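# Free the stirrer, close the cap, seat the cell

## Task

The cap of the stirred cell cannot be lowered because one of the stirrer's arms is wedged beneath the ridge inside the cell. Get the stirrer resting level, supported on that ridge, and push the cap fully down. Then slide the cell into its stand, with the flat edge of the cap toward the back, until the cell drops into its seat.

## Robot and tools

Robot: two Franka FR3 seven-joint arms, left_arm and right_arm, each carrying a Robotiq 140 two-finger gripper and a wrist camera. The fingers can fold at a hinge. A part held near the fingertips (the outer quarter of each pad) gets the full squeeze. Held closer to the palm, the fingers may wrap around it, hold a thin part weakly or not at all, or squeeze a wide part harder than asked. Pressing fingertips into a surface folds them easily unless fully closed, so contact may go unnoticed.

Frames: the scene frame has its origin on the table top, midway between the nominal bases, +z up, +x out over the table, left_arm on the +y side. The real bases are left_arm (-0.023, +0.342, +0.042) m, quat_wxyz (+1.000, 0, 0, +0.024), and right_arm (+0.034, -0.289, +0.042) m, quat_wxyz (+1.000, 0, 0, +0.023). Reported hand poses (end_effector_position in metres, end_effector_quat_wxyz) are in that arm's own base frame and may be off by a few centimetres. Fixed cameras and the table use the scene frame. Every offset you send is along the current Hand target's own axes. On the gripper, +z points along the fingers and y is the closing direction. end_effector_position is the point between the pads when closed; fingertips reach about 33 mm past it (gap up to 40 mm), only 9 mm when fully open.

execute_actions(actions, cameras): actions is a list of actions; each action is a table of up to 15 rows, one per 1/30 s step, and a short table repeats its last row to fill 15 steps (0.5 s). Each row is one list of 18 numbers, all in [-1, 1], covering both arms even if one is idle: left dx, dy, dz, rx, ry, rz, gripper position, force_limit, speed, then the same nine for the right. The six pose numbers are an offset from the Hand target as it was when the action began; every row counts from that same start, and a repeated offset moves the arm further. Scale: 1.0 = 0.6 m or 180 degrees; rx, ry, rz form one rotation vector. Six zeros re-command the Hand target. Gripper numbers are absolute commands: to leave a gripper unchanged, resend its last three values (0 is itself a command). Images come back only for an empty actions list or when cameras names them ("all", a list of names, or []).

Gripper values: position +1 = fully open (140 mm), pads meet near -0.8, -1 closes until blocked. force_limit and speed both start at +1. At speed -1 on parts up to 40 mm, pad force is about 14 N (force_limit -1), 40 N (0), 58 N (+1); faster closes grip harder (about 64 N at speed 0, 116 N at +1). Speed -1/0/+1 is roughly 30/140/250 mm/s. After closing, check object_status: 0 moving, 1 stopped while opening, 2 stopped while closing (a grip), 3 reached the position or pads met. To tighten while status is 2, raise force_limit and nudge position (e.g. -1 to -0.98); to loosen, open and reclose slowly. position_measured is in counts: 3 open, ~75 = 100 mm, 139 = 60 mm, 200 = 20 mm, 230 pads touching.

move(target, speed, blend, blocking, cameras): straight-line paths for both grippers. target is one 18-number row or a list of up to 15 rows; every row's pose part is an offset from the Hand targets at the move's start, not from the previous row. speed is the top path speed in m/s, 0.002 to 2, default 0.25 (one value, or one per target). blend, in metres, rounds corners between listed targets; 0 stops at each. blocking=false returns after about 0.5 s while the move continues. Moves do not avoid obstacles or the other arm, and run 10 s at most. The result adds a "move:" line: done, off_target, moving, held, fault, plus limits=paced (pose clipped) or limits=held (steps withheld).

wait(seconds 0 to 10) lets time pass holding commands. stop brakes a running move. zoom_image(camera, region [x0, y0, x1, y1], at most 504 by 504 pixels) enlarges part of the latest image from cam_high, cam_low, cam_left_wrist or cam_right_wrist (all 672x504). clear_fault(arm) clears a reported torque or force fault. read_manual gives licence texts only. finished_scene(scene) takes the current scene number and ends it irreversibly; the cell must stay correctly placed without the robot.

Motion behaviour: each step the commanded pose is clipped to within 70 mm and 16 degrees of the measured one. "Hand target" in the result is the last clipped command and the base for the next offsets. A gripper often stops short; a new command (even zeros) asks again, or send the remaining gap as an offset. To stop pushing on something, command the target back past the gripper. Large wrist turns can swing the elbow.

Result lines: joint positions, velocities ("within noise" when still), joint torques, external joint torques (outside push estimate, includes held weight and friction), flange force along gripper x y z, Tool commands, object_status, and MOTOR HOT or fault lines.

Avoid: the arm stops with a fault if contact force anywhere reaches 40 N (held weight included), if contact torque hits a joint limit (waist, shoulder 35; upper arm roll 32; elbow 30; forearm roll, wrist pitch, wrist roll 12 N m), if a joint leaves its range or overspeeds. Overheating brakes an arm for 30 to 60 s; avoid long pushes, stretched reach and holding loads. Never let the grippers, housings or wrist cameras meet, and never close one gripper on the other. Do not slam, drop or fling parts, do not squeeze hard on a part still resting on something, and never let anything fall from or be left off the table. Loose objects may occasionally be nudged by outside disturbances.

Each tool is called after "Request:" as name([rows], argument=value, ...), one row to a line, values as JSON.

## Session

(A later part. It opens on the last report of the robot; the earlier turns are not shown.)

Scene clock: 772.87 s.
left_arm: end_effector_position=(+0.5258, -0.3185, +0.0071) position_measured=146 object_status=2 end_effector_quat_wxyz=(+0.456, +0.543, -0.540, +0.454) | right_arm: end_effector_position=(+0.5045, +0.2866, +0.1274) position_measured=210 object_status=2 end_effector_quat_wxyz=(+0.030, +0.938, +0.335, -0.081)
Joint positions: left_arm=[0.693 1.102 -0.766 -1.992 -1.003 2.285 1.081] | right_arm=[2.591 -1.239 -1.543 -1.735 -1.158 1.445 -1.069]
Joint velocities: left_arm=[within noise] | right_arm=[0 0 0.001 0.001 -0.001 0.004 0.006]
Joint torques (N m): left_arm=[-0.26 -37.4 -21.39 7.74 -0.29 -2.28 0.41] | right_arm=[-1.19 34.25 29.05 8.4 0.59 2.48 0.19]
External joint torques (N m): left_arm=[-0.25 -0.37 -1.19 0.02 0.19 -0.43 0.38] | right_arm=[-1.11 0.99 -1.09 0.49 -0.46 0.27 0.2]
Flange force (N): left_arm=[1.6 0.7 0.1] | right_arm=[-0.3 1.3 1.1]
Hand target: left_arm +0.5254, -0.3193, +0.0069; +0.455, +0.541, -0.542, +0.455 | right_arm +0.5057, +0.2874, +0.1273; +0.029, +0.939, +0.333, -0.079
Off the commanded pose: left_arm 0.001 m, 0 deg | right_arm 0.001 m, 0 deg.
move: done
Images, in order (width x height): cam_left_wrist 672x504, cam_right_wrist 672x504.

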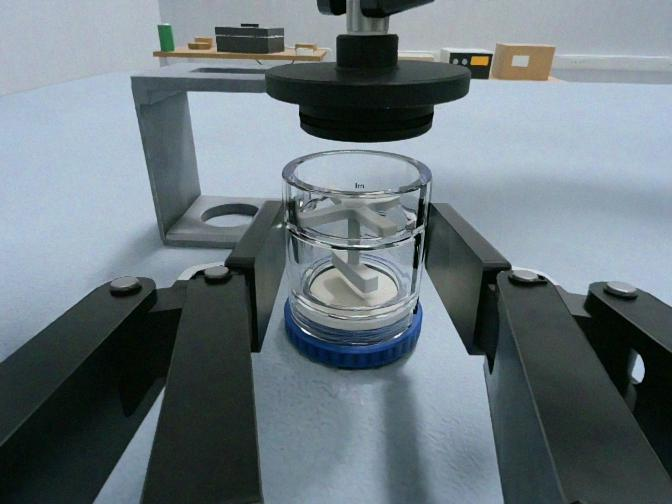

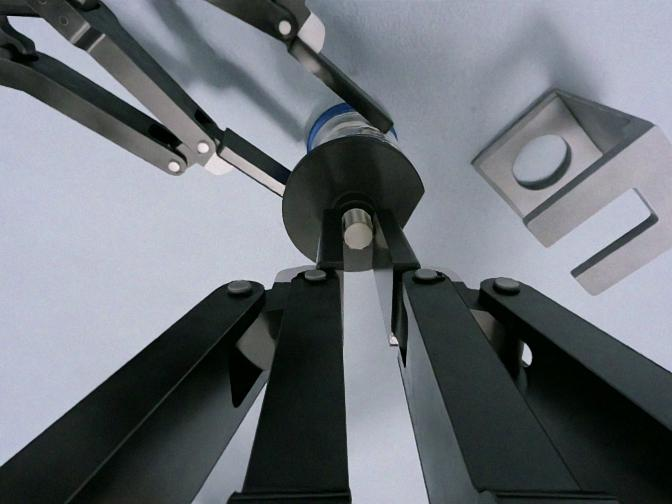

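Request:
move([
  [0,0,0,0,0,0,-1,-1,-1,0,0.007,0,0,0,0,-1,-0.5,-1],
  [0,0,0,0,0,0,-1,-1,-1,0.0028,0.007,0.0164,0,0,0,-1,-0.5,-1],
], speed=0.05, cameras=["cam_left_wrist","cam_right_wrist"])

Request:
zoom_image(camera="cam_left_wrist", region=[240, 40, 480, 280])

Request:
zoom_image(camera="cam_right_wrist", region=[250, 90, 450, 290])

Scene clock: 803.43 s.
left_arm: end_effector_position=(+0.5258, -0.3185, +0.0071) position_measured=146 object_status=2 end_effector_quat_wxyz=(+0.456, +0.543, -0.540, +0.454) | right_arm: end_effector_position=(+0.5072, +0.2833, +0.1174) position_measured=210 object_status=2 end_effector_quat_wxyz=(+0.030, +0.939, +0.333, -0.081)
Joint positions: left_arm=[0.693 1.102 -0.766 -1.992 -1.003 2.285 1.082] | right_arm=[2.585 -1.251 -1.555 -1.741 -1.173 1.456 -1.068]
Joint velocities: left_arm=[within noise] | right_arm=[0.001 -0.002 0 0 -0.003 0.003 0.001]
Joint torques (N m): left_arm=[-0.26 -37.41 -21.35 7.8 -0.3 -2.28 0.37] | right_arm=[-1.09 34.37 29.16 8.23 0.42 2.37 0.01]
External joint torques (N m): left_arm=[-0.22 -0.34 -1.12 0.06 0.19 -0.43 0.34] | right_arm=[-1.07 0.9 -1.18 0.64 -0.63 0.16 0.02]
Flange force (N): left_arm=[1.4 0.5 0.0] | right_arm=[0.8 1.8 1.0]
Hand target: left_arm +0.5254, -0.3193, +0.0069; +0.455, +0.541, -0.542, +0.455 | right_arm +0.5084, +0.2841, +0.1173; +0.029, +0.939, +0.333, -0.079
Off the commanded pose: left_arm 0.001 m, 0 deg | right_arm 0.001 m, 0 deg.
move: done
Images, in order (width x height): cam_left_wrist 672x504, cam_right_wrist 672x504.

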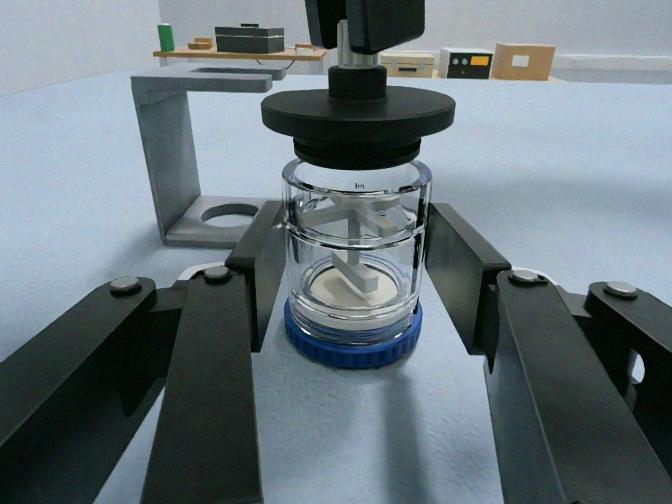

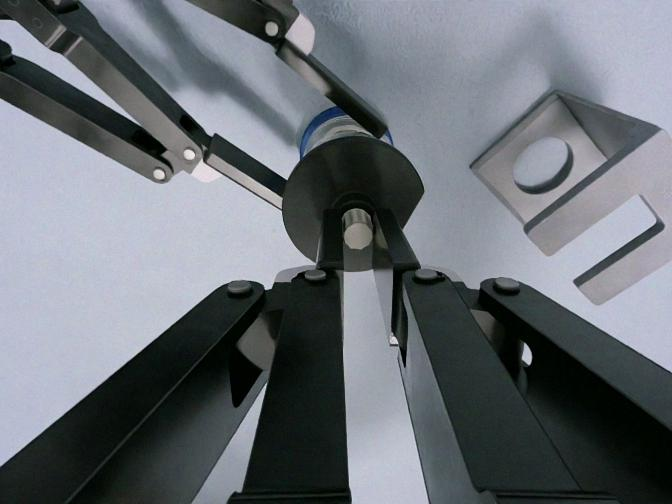

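Scaled by 2.100 from the camera's 672x504 image, which has a finer 960x720 frame.

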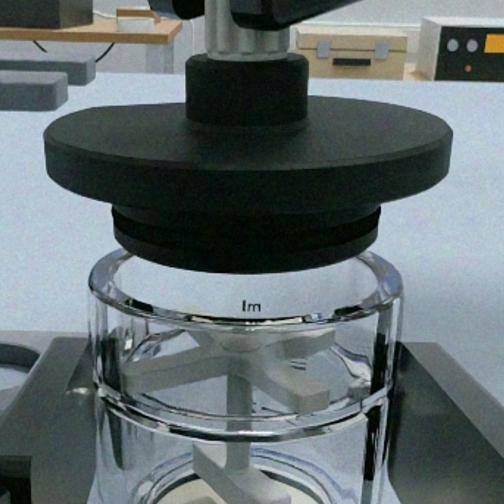

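Scaled by 2.520 from the camera's 672x504 image, which has a finer 960x720 frame.

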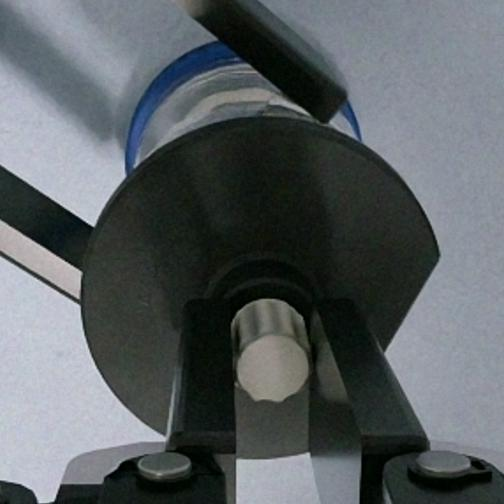

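Request:
move(target=[0,0,0,0,0,0,-1,-1,-1,0.0022,0,0.0131,0,0,0,-1,-0.5,-1], speed=0.03, cameras=["cam_left_wrist"])

Request:
zoom_image(camera="cam_left_wrist", region=[240, 40, 480, 280])

Scene clock: 812.27 s.
left_arm: end_effector_position=(+0.5258, -0.3184, +0.0070) position_measured=146 object_status=2 end_effector_quat_wxyz=(+0.456, +0.543, -0.540, +0.454) | right_arm: end_effector_position=(+0.5071, +0.2834, +0.1098) position_measured=210 object_status=2 end_effector_quat_wxyz=(+0.030, +0.939, +0.334, -0.081)
Joint positions: left_arm=[0.693 1.102 -0.765 -1.991 -1.003 2.285 1.082] | right_arm=[2.585 -1.261 -1.564 -1.747 -1.184 1.465 -1.068]
Joint torques (N m): left_arm=[-0.25 -37.42 -21.48 7.67 -0.31 -2.32 0.36] | right_arm=[-1.15 34.14 29.09 7.9 0.5 2.56 0.11]
External joint torques (N m): left_arm=[-0.26 -0.33 -1.27 -0.12 0.18 -0.47 0.33] | right_arm=[-1.12 0.51 -1.48 0.47 -0.55 0.33 0.11]
Flange force (N): left_arm=[1.9 1.0 0.0] | right_arm=[0.2 1.6 2.3]
Hand target: left_arm +0.5254, -0.3193, +0.0069; +0.455, +0.541, -0.542, +0.455 | right_arm +0.5084, +0.2841, +0.1093; +0.029, +0.939, +0.333, -0.079
Off the commanded pose: left_arm 0.001 m, 0 deg | right_arm 0.001 m, 0 deg.
move: done
Images, in order (width x height): cam_left_wrist 672x504.

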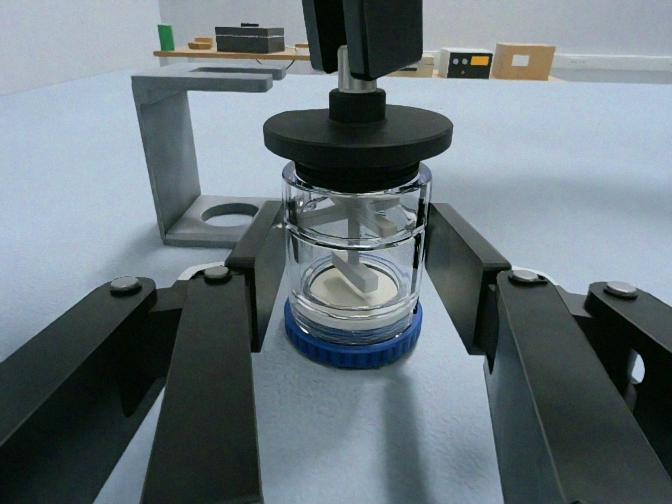

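Scaled by 2.100 from the camera's 672x504 image, which has a finer 960x720 frame.

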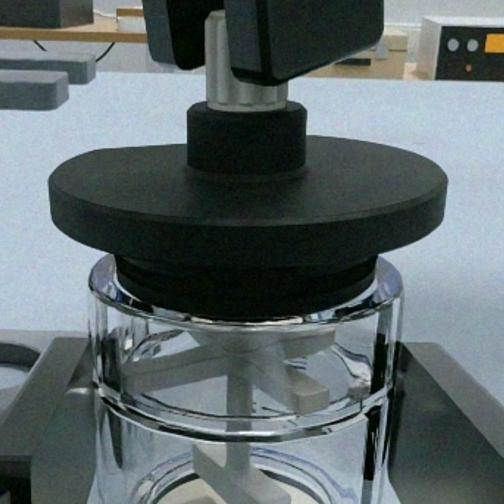

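Request:
move(target=[0,0,0,0,0,0,-1,-1,-1,0.0014,0,0.0082,0,0,0,-1,-0.5,-1], speed=0.02, cameras=["cam_left_wrist"])

Request:
zoom_image(camera="cam_left_wrist", region=[240, 40, 480, 280])

Scene clock: 815.87 s.
left_arm: end_effector_position=(+0.5262, -0.3177, +0.0069) position_measured=146 object_status=2 end_effector_quat_wxyz=(+0.455, +0.543, -0.539, +0.454) | right_arm: end_effector_position=(+0.5071, +0.2828, +0.1081) position_measured=210 object_status=2 end_effector_quat_wxyz=(+0.031, +0.938, +0.335, -0.080)
Joint positions: left_arm=[0.694 1.102 -0.765 -1.991 -1.003 2.285 1.082] | right_arm=[2.583 -1.264 -1.564 -1.75 -1.188 1.465 -1.068]
Joint torques (N m): left_arm=[-1.37 -36.71 -21.85 7.49 -0.31 -1.88 0.37] | right_arm=[-0.49 31.41 26.13 7.25 -0.36 3.4 0.19]
External joint torques (N m): left_arm=[-1.26 0.36 -1.6 -0.22 0.17 -0.02 0.34] | right_arm=[-0.59 -2.1 -4.39 -0.01 -1.42 1.18 0.2]
Flange force (N): left_arm=[0.4 -0.1 3.2] | right_arm=[4.3 1.0 10.7]
Hand target: left_arm +0.5254, -0.3193, +0.0069; +0.455, +0.541, -0.542, +0.455 | right_arm +0.5084, +0.2841, +0.1043; +0.029, +0.939, +0.333, -0.079
Off the commanded pose: left_arm 0.002 m, 0 deg | right_arm 0.004 m, 0 deg.
move: off_target (right_arm)
Images, in order (width x height): cam_left_wrist 672x504.

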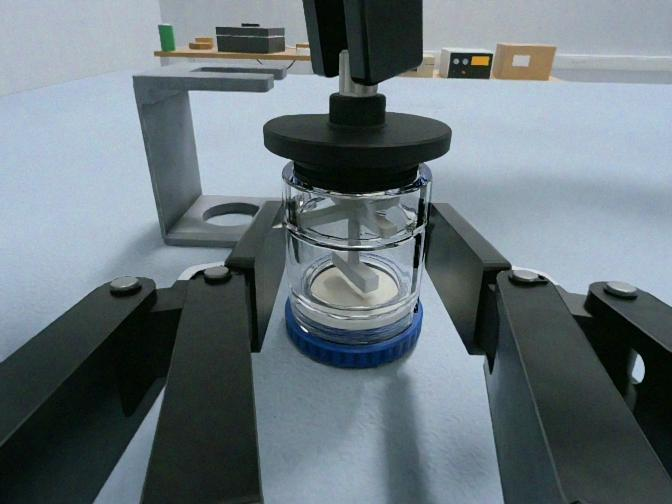

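Scaled by 2.100 from the camera's 672x504 image, which has a finer 960x720 frame.

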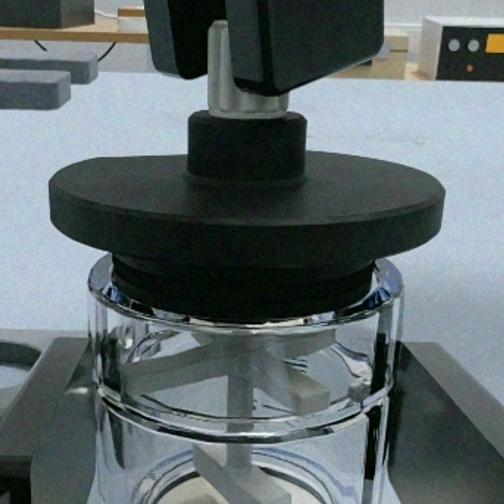

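Request:
move([
  [0,0,0,0,0,0,-1,-1,-1,-0.0018,0,-0.011,0,0,0,-1,-0.5,-1],
  [0,0,0,0,0,0,-1,-1,-1,-0.0039,0.0026,-0.011,0,0,0,-1,-0.5,-1],
  [0,0,0,0,0,0,-1,-1,-1,-0.0021,0.0026,0,0,0,0,-1,-0.5,-1],
], speed=0.02, cameras=["cam_left_wrist"])

Request:
zoom_image(camera="cam_left_wrist", region=[240, 40, 480, 280])

Scene clock: 825.27 s.
left_arm: end_effector_position=(+0.5262, -0.3181, +0.0070) position_measured=146 object_status=2 end_effector_quat_wxyz=(+0.455, +0.543, -0.540, +0.454) | right_arm: end_effector_position=(+0.5066, +0.2817, +0.1079) position_measured=210 object_status=2 end_effector_quat_wxyz=(+0.030, +0.938, +0.335, -0.080)
Joint positions: left_arm=[0.693 1.102 -0.765 -1.991 -1.003 2.285 1.082] | right_arm=[2.579 -1.266 -1.562 -1.754 -1.189 1.465 -1.068]
Joint torques (N m): left_arm=[-1.19 -37.04 -21.69 7.25 -0.43 -1.94 0.34] | right_arm=[-0.97 32.23 26.51 7.74 -0.42 3.14 0.18]
External joint torques (N m): left_arm=[-1.31 0.04 -1.64 -0.55 0.06 -0.1 0.31] | right_arm=[-1 -1.3 -4.18 0.45 -1.47 0.9 0.19]
Flange force (N): left_arm=[1.7 1.2 2.7] | right_arm=[4.4 1.8 8.9]
Hand target: left_arm +0.5254, -0.3193, +0.0069; +0.455, +0.541, -0.542, +0.455 | right_arm +0.5084, +0.2821, +0.1046; +0.029, +0.939, +0.333, -0.079
Off the commanded pose: left_arm 0.001 m, 0 deg | right_arm 0.004 m, 0 deg.
move: off_target (right_arm)
Images, in order (width x height): cam_left_wrist 672x504.

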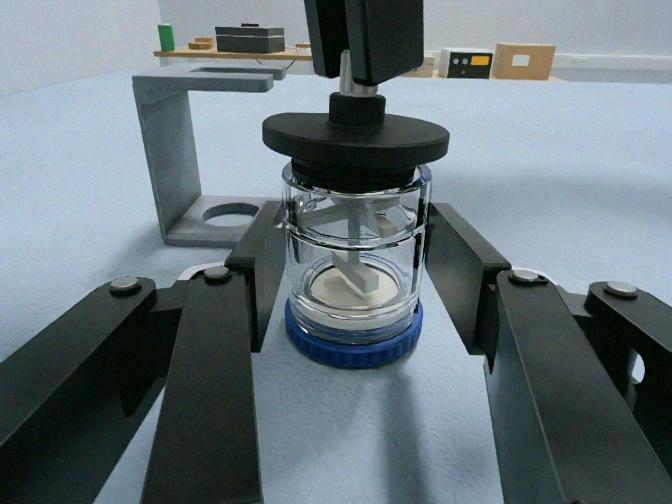

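Scaled by 2.100 from the camera's 672x504 image, which has a finer 960x720 frame.

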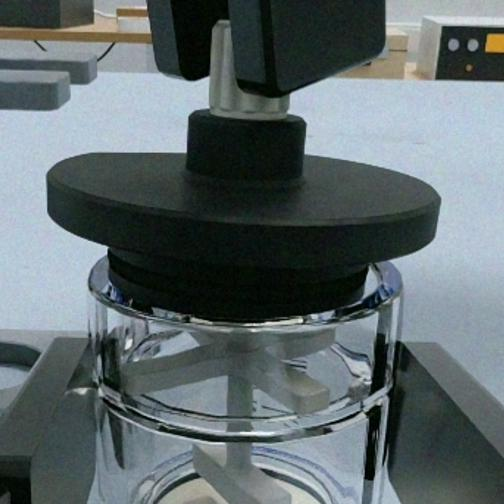

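Request:
move(target=[0,0,0,0,0,0,-1,-1,-1,-0.002,0,-0.012,0,0,0,-1,-0.5,-1], speed=0.03, cameras=["cam_left_wrist"])

Request:
zoom_image(camera="cam_left_wrist", region=[270, 90, 440, 220])

Scene clock: 836.50 s.
left_arm: end_effector_position=(+0.5262, -0.3181, +0.0069) position_measured=146 object_status=2 end_effector_quat_wxyz=(+0.455, +0.543, -0.540, +0.454) | right_arm: end_effector_position=(+0.5082, +0.2828, +0.1106) position_measured=210 object_status=2 end_effector_quat_wxyz=(+0.029, +0.939, +0.334, -0.078)
Joint positions: left_arm=[0.692 1.102 -0.765 -1.991 -1.003 2.285 1.082] | right_arm=[2.579 -1.266 -1.558 -1.751 -1.189 1.465 -1.068]
Joint torques (N m): left_arm=[-0.27 -37.57 -21.65 7.31 -0.44 -2.25 0.38] | right_arm=[-0.7 35.58 30.25 8.61 1.6 2.17 0.13]
External joint torques (N m): left_arm=[-0.3 -0.42 -1.44 -0.51 0.04 -0.41 0.35] | right_arm=[-0.6 2.28 -0.11 1.33 0.56 -0.05 0.14]
Flange force (N): left_arm=[3.0 2.7 0.1] | right_arm=[2.7 1.1 -4.3]
Hand target: left_arm +0.5254, -0.3193, +0.0069; +0.455, +0.541, -0.542, +0.455 | right_arm +0.5084, +0.2821, +0.1119; +0.029, +0.939, +0.333, -0.079
Off the commanded pose: left_arm 0.001 m, 0 deg | right_arm 0.001 m, 0 deg.
move: done
Images, in order (width x height): cam_left_wrist 672x504.

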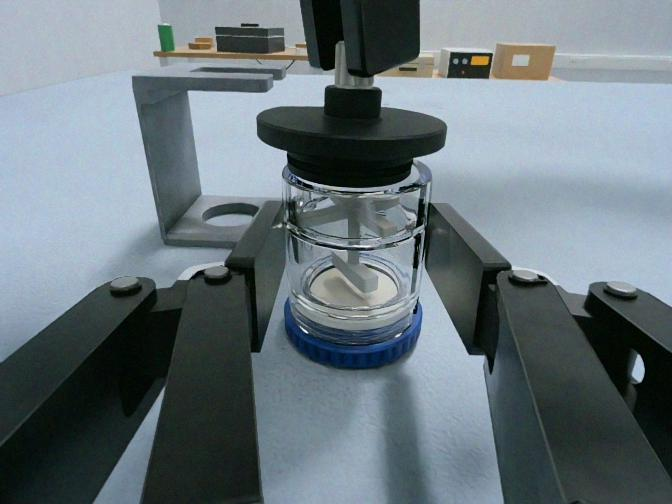

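Scaled by 2.965 from the camera's 672x504 image, which has a finer 960x720 frame.

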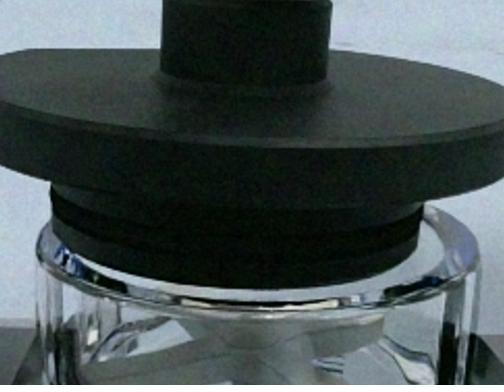

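Request:
move([
  [0,0,0,0,0,0,-1,-1,-1,-0.0058,0,-0.001,0,0,0,-1,-0.5,-1],
  [0,0,0,0,0,0,-1,-1,-1,-0.0045,0,0.006,0,0,0,-1,-0.5,-1],
], speed=0.03, cameras=["cam_left_wrist"])

Request:
zoom_image(camera="cam_left_wrist", region=[270, 90, 440, 220])

Scene clock: 870.07 s.
left_arm: end_effector_position=(+0.5261, -0.3182, +0.0069) position_measured=146 object_status=2 end_effector_quat_wxyz=(+0.455, +0.543, -0.540, +0.454) | right_arm: end_effector_position=(+0.5050, +0.2799, +0.1092) position_measured=210 object_status=2 end_effector_quat_wxyz=(+0.030, +0.938, +0.335, -0.080)
Joint positions: left_arm=[0.692 1.102 -0.765 -1.991 -1.003 2.285 1.082] | right_arm=[2.569 -1.266 -1.557 -1.765 -1.188 1.465 -1.066]
Joint torques (N m): left_arm=[-0.01 -37.62 -21.61 7.34 -0.43 -2.25 0.34] | right_arm=[-1.08 34.27 28.95 7.76 0.61 2.3 0.18]
External joint torques (N m): left_arm=[0.05 -0.52 -1.38 -0.4 0.05 -0.39 0.31] | right_arm=[-1.15 1.13 -1.62 0.51 -0.44 0.06 0.19]
Flange force (N): left_arm=[3.2 2.8 -0.5] | right_arm=[0.2 1.5 1.4]
Hand target: left_arm +0.5254, -0.3193, +0.0069; +0.455, +0.541, -0.542, +0.455 | right_arm +0.5059, +0.2801, +0.1088; +0.029, +0.939, +0.333, -0.079
Off the commanded pose: left_arm 0.001 m, 0 deg | right_arm 0.001 m, 0 deg.
move: done
Images, in order (width x height): cam_left_wrist 672x504.

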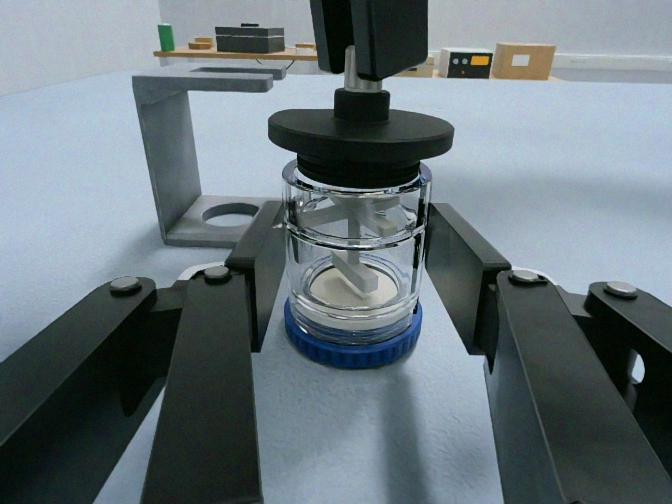

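Scaled by 2.965 from the camera's 672x504 image, which has a finer 960x720 frame.

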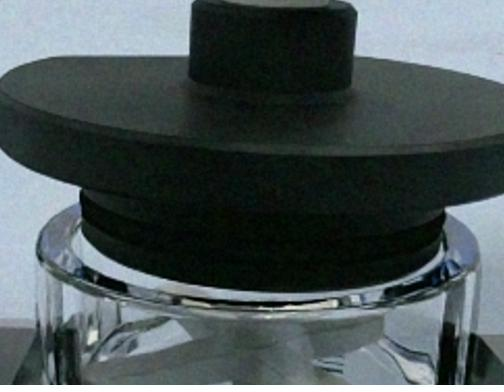

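Request:
move(target=[0,0,0,0,0,0,-1,-1,-1,0.0011,0,0.0066,0,0,0,-1,-0.5,-1], speed=0.02, cameras=["cam_left_wrist"])

Request:
zoom_image(camera="cam_left_wrist", region=[270, 90, 440, 220])

Scene clock: 875.70 s.
left_arm: end_effector_position=(+0.5260, -0.3183, +0.0069) position_measured=146 object_status=2 end_effector_quat_wxyz=(+0.455, +0.543, -0.540, +0.454) | right_arm: end_effector_position=(+0.5049, +0.2798, +0.1054) position_measured=210 object_status=2 end_effector_quat_wxyz=(+0.030, +0.938, +0.335, -0.080)
Joint positions: left_arm=[0.692 1.102 -0.765 -1.991 -1.003 2.285 1.082] | right_arm=[2.569 -1.269 -1.562 -1.768 -1.192 1.47 -1.065]
Joint torques (N m): left_arm=[-0.16 -37.66 -21.36 7.23 -0.47 -2.26 0.34] | right_arm=[-1.25 33.93 28.85 7.57 0.55 2.38 0.18]
External joint torques (N m): left_arm=[-0.37 -0.59 -1.39 -0.58 0.01 -0.44 0.31] | right_arm=[-1.35 0.77 -1.73 0.42 -0.51 0.16 0.19]
Flange force (N): left_arm=[3.4 2.8 -0.1] | right_arm=[-0.6 1.7 2.3]
Hand target: left_arm +0.5254, -0.3193, +0.0069; +0.455, +0.541, -0.542, +0.455 | right_arm +0.5059, +0.2801, +0.1047; +0.029, +0.939, +0.333, -0.079
Off the commanded pose: left_arm 0.001 m, 0 deg | right_arm 0.001 m, 0 deg.
move: done
Images, in order (width x height): cam_left_wrist 672x504.

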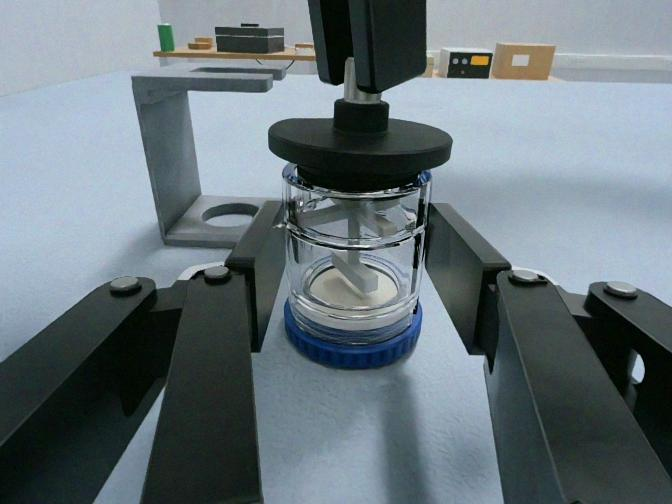

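Scaled by 2.965 from the camera's 672x504 image, which has a finer 960x720 frame.

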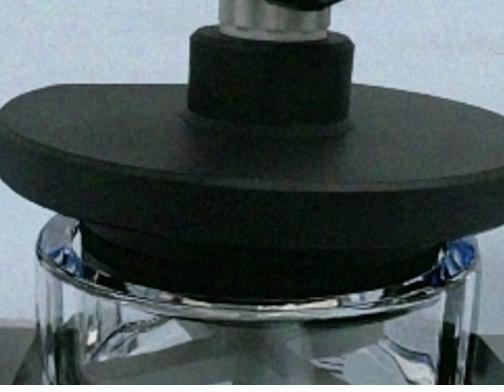

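Request:
move(target=[0,0,0,0,0,0,-1,-1,-1,0.0011,0,0.0066,0,0,0,-1,-0.5,-1], speed=0.02, cameras=["cam_left_wrist"])

Request:
zoom_image(camera="cam_left_wrist", region=[270, 90, 440, 220])

Scene clock: 881.77 s.
left_arm: end_effector_position=(+0.5260, -0.3183, +0.0069) position_measured=146 object_status=2 end_effector_quat_wxyz=(+0.455, +0.543, -0.540, +0.454) | right_arm: end_effector_position=(+0.5058, +0.2807, +0.1048) position_measured=210 object_status=2 end_effector_quat_wxyz=(+0.029, +0.939, +0.335, -0.078)
Joint positions: left_arm=[0.692 1.102 -0.765 -1.991 -1.003 2.285 1.083] | right_arm=[2.569 -1.269 -1.563 -1.769 -1.196 1.475 -1.064]
Joint torques (N m): left_arm=[-0.28 -37.68 -21.57 7.38 -0.48 -2.27 0.3] | right_arm=[-1.24 31.89 25.92 6.96 0.22 2.4 0.2]
External joint torques (N m): left_arm=[-0.29 -0.62 -1.43 -0.37 0.01 -0.42 0.27] | right_arm=[-1.27 -1.2 -4.68 -0.24 -0.82 0.16 0.21]
Flange force (N): left_arm=[3.3 2.3 -0.1] | right_arm=[1.1 1.6 8.9]
Hand target: left_arm +0.5254, -0.3193, +0.0069; +0.455, +0.541, -0.542, +0.455 | right_arm +0.5059, +0.2800, +0.1007; +0.029, +0.939, +0.333, -0.079
Off the commanded pose: left_arm 0.001 m, 0 deg | right_arm 0.004 m, 0 deg.
move: off_target (right_arm)
Images, in order (width x height): cam_left_wrist 672x504.

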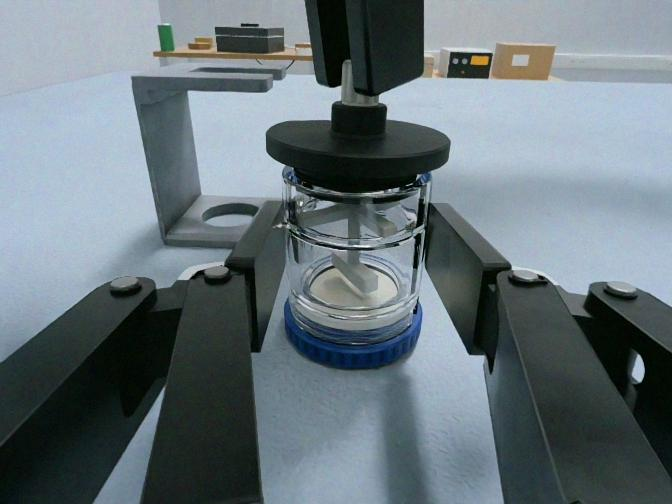

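Scaled by 2.965 from the camera's 672x504 image, which has a finer 960x720 frame.

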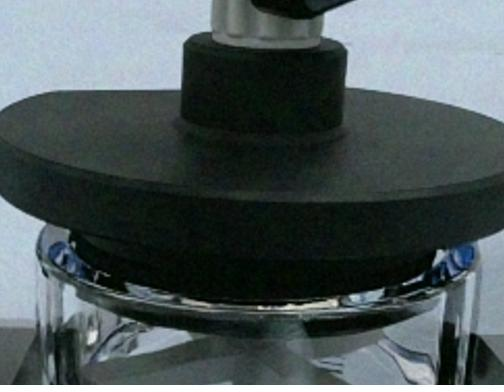

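Request:
move(target=[0,0,0,0,0,0,-1,-1,-1,0.0014,0,0.0082,0,0,0,-1,-0.5,-1], speed=0.02, cameras=["cam_left_wrist"])

Request:
zoom_image(camera="cam_left_wrist", region=[270, 90, 440, 220])

Scene clock: 888.00 s.
left_arm: end_effector_position=(+0.5259, -0.3184, +0.0069) position_measured=146 object_status=2 end_effector_quat_wxyz=(+0.455, +0.542, -0.541, +0.454) | right_arm: end_effector_position=(+0.5075, +0.2829, +0.1030) position_measured=210 object_status=2 end_effector_quat_wxyz=(+0.027, +0.939, +0.335, -0.074)
Joint positions: left_arm=[0.692 1.102 -0.765 -1.991 -1.003 2.285 1.084] | right_arm=[2.569 -1.271 -1.566 -1.771 -1.201 1.486 -1.063]
Joint velocities: left_arm=[within noise] | right_arm=[0 -0.001 -0.002 0 0 0.004 0.001]
Joint torques (N m): left_arm=[-0.09 -37.7 -21.61 8.15 -0.61 -2.1 0.25] | right_arm=[-1.11 30.53 22.61 5.91 0.27 1.89 0.19]
External joint torques (N m): left_arm=[-0.06 -0.62 -1.4 0.43 -0.13 -0.24 0.22] | right_arm=[-1.02 -2.53 -7.93 -1.26 -0.76 -0.35 0.19]
Flange force (N): left_arm=[2.3 0.1 0.4] | right_arm=[2.0 1.2 14.6]
Hand target: left_arm +0.5254, -0.3193, +0.0069; +0.455, +0.541, -0.542, +0.455 | right_arm +0.5059, +0.2800, +0.0957; +0.029, +0.939, +0.333, -0.079
Off the commanded pose: left_arm 0.001 m, 0 deg | right_arm 0.008 m, 1 deg.
move: off_target (right_arm)
Images, in order (width x height): cam_left_wrist 672x504.

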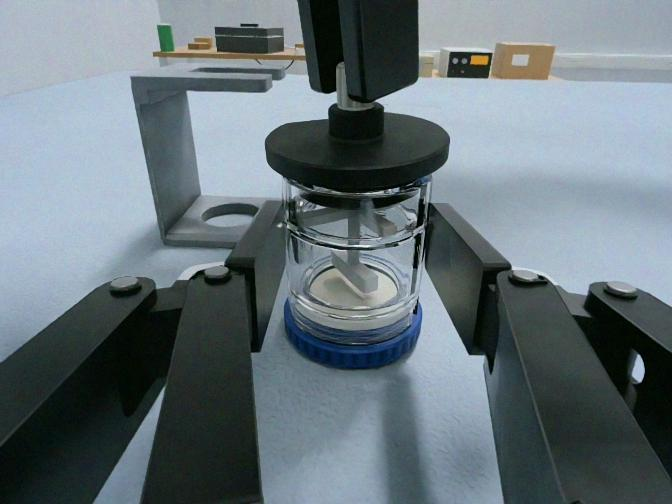

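Scaled by 2.965 from the camera's 672x504 image, which has a finer 960x720 frame.

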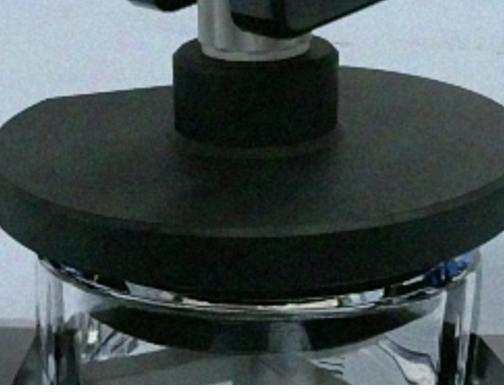

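Request:
move([
  [0,0,0,0,0,0,-1,-1,-1,0,0,-0.014,0,0,0,-1,-0.5,-1],
  [0,0,0,0,0,0,-1,-1,-1,0,0,-0.014,0,0,0,-0.3,-0.5,-0.5],
  [0,0,0,0,0,0,-1,-1,-1,-0.0,0,-0.09,0,0.053,0,-0.3,-0.5,-0.5],
], speed=0.08, cameras=["cam_left_wrist","cam_right_wrist"])

Request:
zoom_image(camera="cam_left_wrist", region=[240, 40, 480, 280])

Request:
zoom_image(camera="cam_right_wrist", region=[250, 90, 450, 290])

Scene clock: 896.90 s.
left_arm: end_effector_position=(+0.5259, -0.3186, +0.0069) position_measured=146 object_status=2 end_effector_quat_wxyz=(+0.455, +0.542, -0.541, +0.454) | right_arm: end_effector_position=(+0.5118, +0.2849, +0.1486) position_measured=167 object_status=3 end_effector_quat_wxyz=(+0.003, +0.942, +0.336, -0.002)
Joint positions: left_arm=[0.692 1.102 -0.765 -1.991 -1.003 2.285 1.084] | right_arm=[2.437 -1.264 -1.449 -1.912 -1.242 1.555 -1.03]
Joint velocities: left_arm=[within noise] | right_arm=[-0.001 0 0 -0.002 0 0.003 0.007]
Joint torques (N m): left_arm=[0.01 -37.74 -21.45 7.39 -0.64 -2.28 0.24] | right_arm=[-1.29 29.21 29.39 8.23 0.34 2.84 0.28]
External joint torques (N m): left_arm=[-0.06 -0.61 -1.32 -0.39 -0.16 -0.44 0.21] | right_arm=[-1.35 0.42 -1.12 0.47 -0.49 0.2 0.28]
Flange force (N): left_arm=[3.5 2.6 -0.4] | right_arm=[-1.1 1.4 2.0]
Hand target: left_arm +0.5254, -0.3193, +0.0069; +0.455, +0.541, -0.542, +0.455 | right_arm +0.5128, +0.2858, +0.1490; +0.001, +0.943, +0.334, +0.000
Off the commanded pose: left_arm 0.001 m, 0 deg | right_arm 0.001 m, 0 deg.
move: done
Images, in order (width x height): cam_left_wrist 672x504, cam_right_wrist 672x504.

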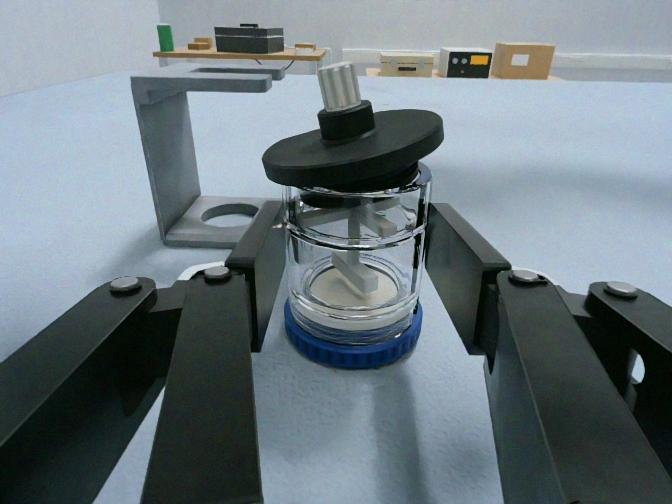

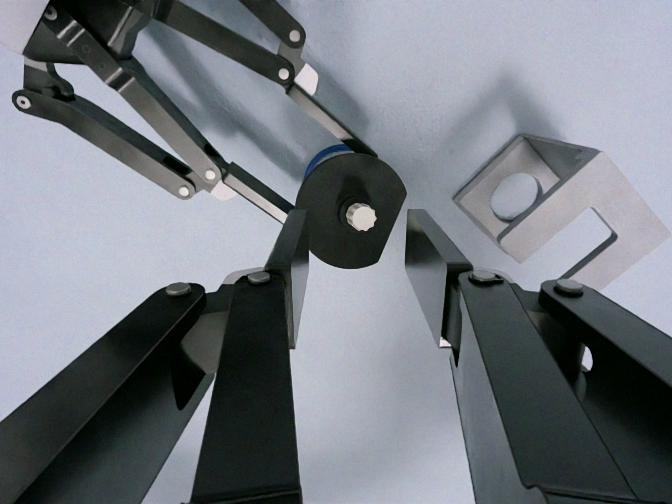

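Scaled by 2.100 from the camera's 672x504 image, which has a finer 960x720 frame.

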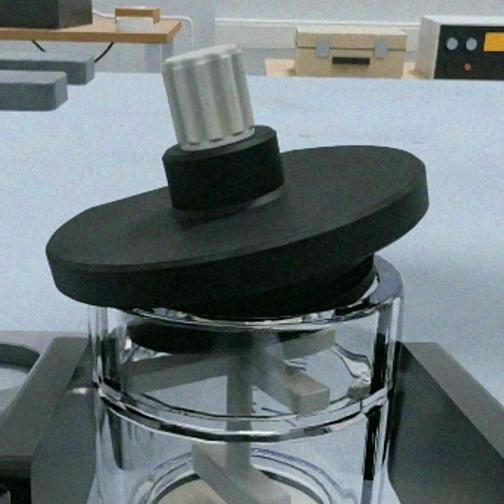

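Scaled by 2.520 from the camera's 672x504 image, which has a finer 960x720 frame.

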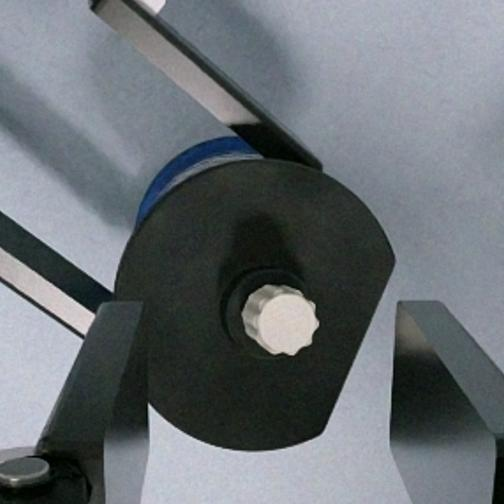

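Request:
move([
  [0,0,0,0,0,0,-1,-1,-1,-0.0533,-0.0263,-0.01,0,0,0,-1,-0.5,0],
  [0,0,0,0,0,0,-1,-1,-1,-0.0533,-0.0263,0.058,0,0,0,-1,-0.5,-0.01],
], speed=0.08, cameras=["cam_left_wrist","cam_right_wrist"])

Scene clock: 912.57 s.
left_arm: end_effector_position=(+0.5259, -0.3186, +0.0069) position_measured=146 object_status=2 end_effector_quat_wxyz=(+0.455, +0.542, -0.541, +0.454) | right_arm: end_effector_position=(+0.4776, +0.2767, +0.1143) position_measured=233 object_status=3 end_effector_quat_wxyz=(+0.003, +0.942, +0.335, -0.002)
Joint positions: left_arm=[0.692 1.102 -0.765 -1.991 -1.003 2.285 1.084] | right_arm=[2.362 -1.301 -1.468 -2.065 -1.285 1.604 -0.961]
Joint torques (N m): left_arm=[0.04 -37.8 -21.45 7.42 -0.64 -2.29 0.24] | right_arm=[-0.7 26.04 28.65 7.35 0.34 2.83 0.14]
External joint torques (N m): left_arm=[-0.01 -0.57 -1.24 -0.44 -0.15 -0.44 0.21] | right_arm=[-0.66 0.16 -1.52 0.3 -0.47 0.19 0.14]
Flange force (N): left_arm=[3.4 2.8 -0.5] | right_arm=[0.6 0.9 3.3]
Hand target: left_arm +0.5254, -0.3193, +0.0069; +0.455, +0.541, -0.542, +0.455 | right_arm +0.4781, +0.2779, +0.1142; +0.001, +0.943, +0.334, +0.000
Off the commanded pose: left_arm 0.001 m, 0 deg | right_arm 0.001 m, 0 deg.
move: done
Images, in order (width x height): cam_left_wrist 672x504, cam_right_wrist 672x504.

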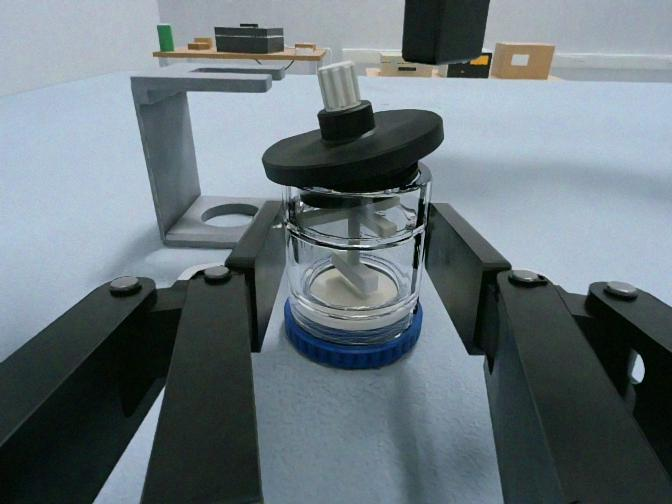

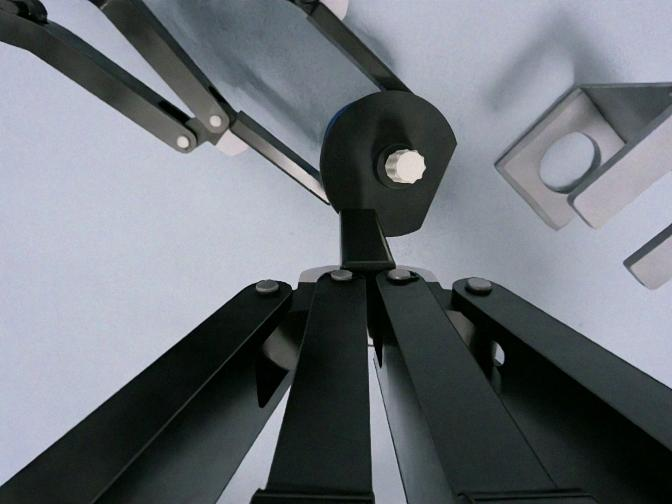

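Request:
move([
  [0,0,0,0,0,0,-1,-1,-1,0.0117,0.006,0,0,0,0,-1,-0.5,-0.01],
  [0,0,0,0,0,0,-1,-1,-1,0.0117,0.006,0.03,0,0,0,-1,-0.5,-0.01],
], speed=[0.05,0.03], cameras=["cam_left_wrist","cam_right_wrist"])

Scene clock: 918.80 s.
left_arm: end_effector_position=(+0.5259, -0.3186, +0.0069) position_measured=146 object_status=2 end_effector_quat_wxyz=(+0.455, +0.542, -0.541, +0.454) | right_arm: end_effector_position=(+0.4859, +0.2771, +0.0964) position_measured=233 object_status=3 end_effector_quat_wxyz=(+0.003, +0.943, +0.333, -0.002)
Joint positions: left_arm=[0.692 1.102 -0.765 -1.991 -1.003 2.285 1.084] | right_arm=[2.376 -1.319 -1.504 -2.05 -1.317 1.622 -0.965]
Joint torques (N m): left_arm=[0.04 -37.72 -21.44 7.42 -0.64 -2.28 0.24] | right_arm=[-0.21 26.84 28.79 6.64 0.36 2.84 0.05]
External joint torques (N m): left_arm=[-0.01 -0.7 -1.36 -0.33 -0.16 -0.44 0.21] | right_arm=[-0.27 0.19 -1.62 0.37 -0.47 0.21 0.05]
Flange force (N): left_arm=[3.7 2.6 -0.5] | right_arm=[1.9 0.5 3.5]
Hand target: left_arm +0.5254, -0.3193, +0.0069; +0.455, +0.541, -0.542, +0.455 | right_arm +0.4858, +0.2794, +0.0962; +0.001, +0.943, +0.334, +0.000
Off the commanded pose: left_arm 0.001 m, 0 deg | right_arm 0.002 m, 0 deg.
move: done
Images, in order (width x height): cam_left_wrist 672x504, cam_right_wrist 672x504.

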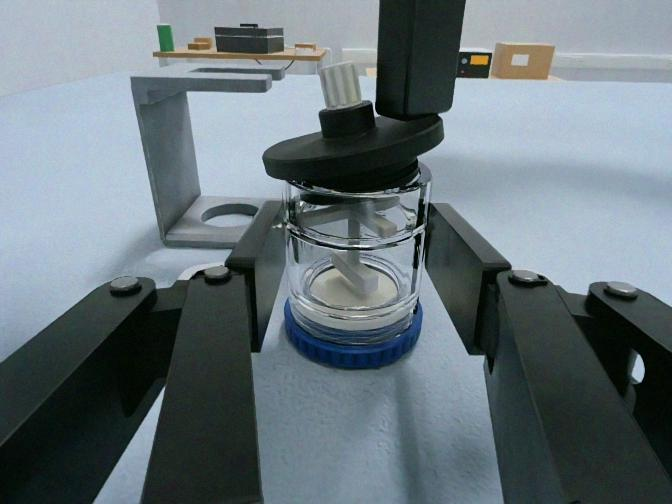

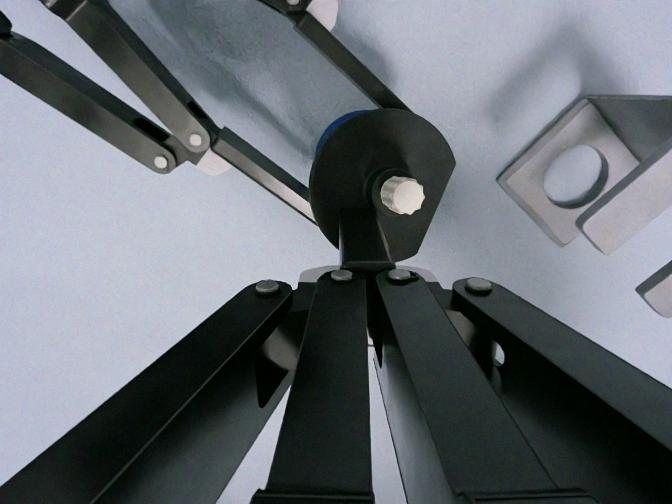

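Just at contact. Press down progressively.

Request:
move(target=[0,0,0,0,0,0,-1,-1,-1,0,0,0.018,0,0,0,-1,-0.5,-0.01], speed=0.02, cameras=["cam_left_wrist"])

Request:
zoom_image(camera="cam_left_wrist", region=[240, 40, 480, 280])

Scene clock: 922.63 s.
left_arm: end_effector_position=(+0.5261, -0.3185, +0.0070) position_measured=146 object_status=2 end_effector_quat_wxyz=(+0.455, +0.542, -0.541, +0.455) | right_arm: end_effector_position=(+0.4827, +0.2811, +0.0896) position_measured=233 object_status=3 end_effector_quat_wxyz=(+0.000, +0.941, +0.337, -0.002)
Joint positions: left_arm=[0.692 1.102 -0.765 -1.99 -1.003 2.285 1.084] | right_arm=[2.379 -1.327 -1.515 -2.058 -1.327 1.635 -0.964]
Joint velocities: left_arm=[within noise] | right_arm=[0 -0.002 -0.001 -0.001 0 0.004 0]
Joint torques (N m): left_arm=[-0.81 -37.22 -21.46 6.94 -0.55 -2.24 0.24] | right_arm=[-1.52 26.75 23.45 7.92 -1.67 3.02 0.19]
External joint torques (N m): left_arm=[-0.61 -0.27 -1.22 -0.69 -0.06 -0.38 0.21] | right_arm=[-1.51 0.12 -7.08 1.79 -2.49 0.37 0.19]
Flange force (N): left_arm=[2.7 2.4 0.6] | right_arm=[7.7 3.3 15.8]
Hand target: left_arm +0.5254, -0.3193, +0.0069; +0.455, +0.541, -0.542, +0.455 | right_arm +0.4858, +0.2794, +0.0854; +0.001, +0.943, +0.334, +0.000
Off the commanded pose: left_arm 0.001 m, 0 deg | right_arm 0.005 m, 0 deg.
move: off_target (right_arm)
Images, in order (width x height): cam_left_wrist 672x504.

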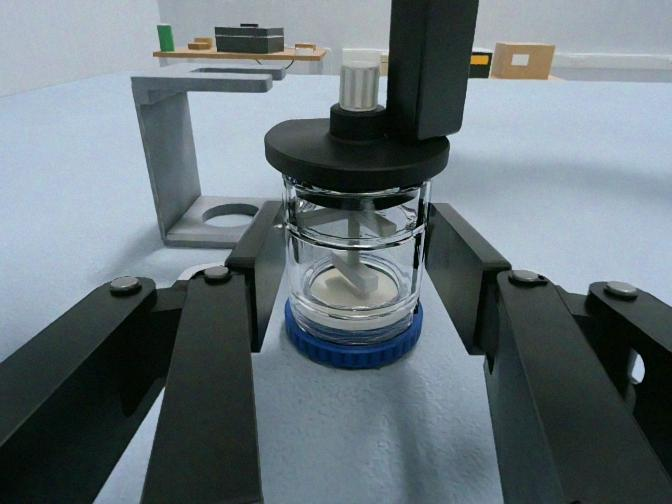

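Scaled by 2.100 from the camera's 672x504 image, which has a finer 960x720 frame.

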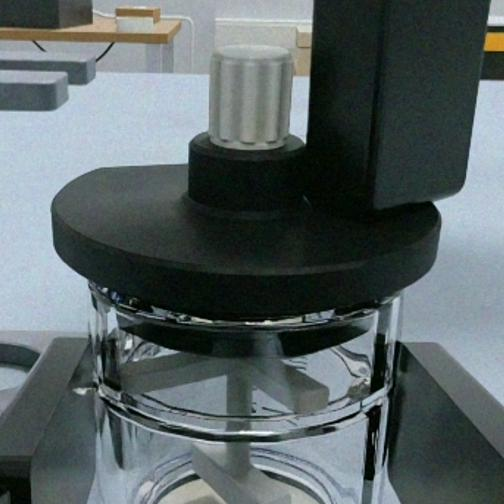

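Request:
move([
  [0,0,0,0,0,0,-1,-1,-1,0,0,-0.02,0,0,0,-1,-0.5,-0.01],
  [0,0,0,0,0,0,-1,-1,-1,0,0,-0.1,0,0,0,-1,-0.5,-0.01],
  [0,0,0,0,0,0,-1,-1,-1,0.018,0.018,-0.1,0,0,0,-1,-0.5,-0.01],
], speed=0.08, cameras=["cam_left_wrist","cam_right_wrist"])

Request:
zoom_image(camera="cam_left_wrist", region=[240, 0, 480, 240])

Scene clock: 931.73 s.
left_arm: end_effector_position=(+0.5262, -0.3184, +0.0069) position_measured=146 object_status=2 end_effector_quat_wxyz=(+0.455, +0.542, -0.541, +0.455) | right_arm: end_effector_position=(+0.5008, +0.2791, +0.1457) position_measured=233 object_status=3 end_effector_quat_wxyz=(-0.002, +0.944, +0.331, +0.000)
Joint positions: left_arm=[0.692 1.102 -0.765 -1.99 -1.003 2.285 1.084] | right_arm=[2.393 -1.274 -1.436 -1.97 -1.244 1.57 -1.003]
Joint velocities: left_arm=[within noise] | right_arm=[-0.001 0 0.001 -0.001 -0.001 0.001 -0.007]
Joint torques (N m): left_arm=[0.03 -37.78 -21.39 7.77 -0.63 -2.25 0.24] | right_arm=[-0.23 29.41 28.49 8.84 0.49 2.36 -0.16]
External joint torques (N m): left_arm=[-0.02 -0.76 -1.3 0.03 -0.14 -0.41 0.21] | right_arm=[-0.14 2.07 -1.72 1.1 -0.33 -0.29 -0.16]
Flange force (N): left_arm=[3.1 1.4 -0.3] | right_arm=[6.2 0.9 0.0]
Hand target: left_arm +0.5254, -0.3193, +0.0069; +0.455, +0.541, -0.542, +0.455 | right_arm +0.5010, +0.2779, +0.1454; +0.001, +0.943, +0.334, +0.000
Off the commanded pose: left_arm 0.001 m, 0 deg | right_arm 0.001 m, 0 deg.
move: done
Images, in order (width x height): cam_left_wrist 672x504, cam_right_wrist 672x504.

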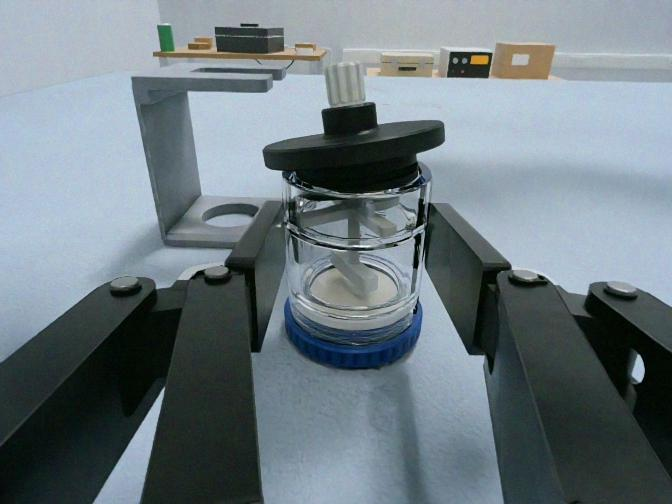

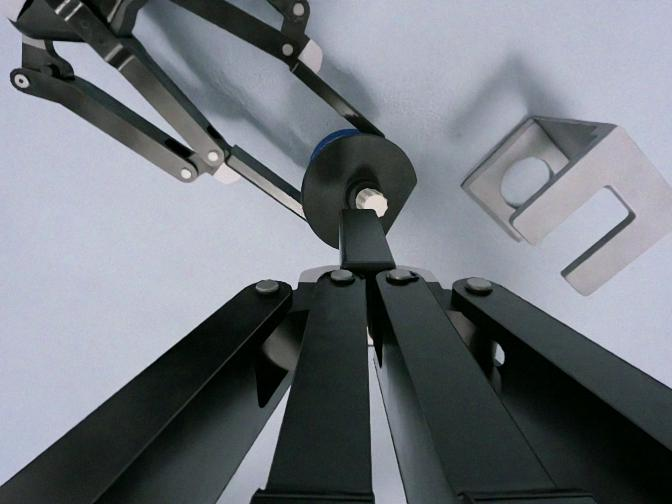

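Scaled by 2.100 from the camera's 672x504 image, which has a finer 960x720 frame.

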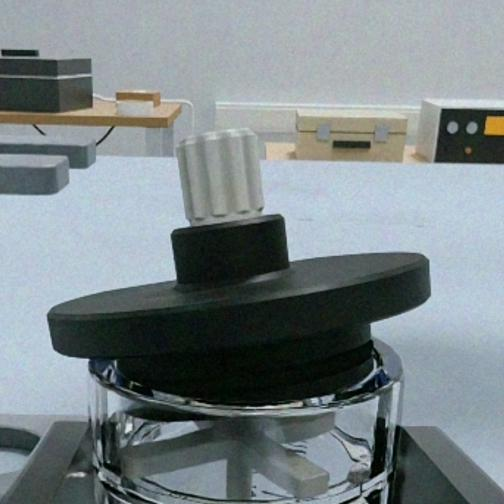

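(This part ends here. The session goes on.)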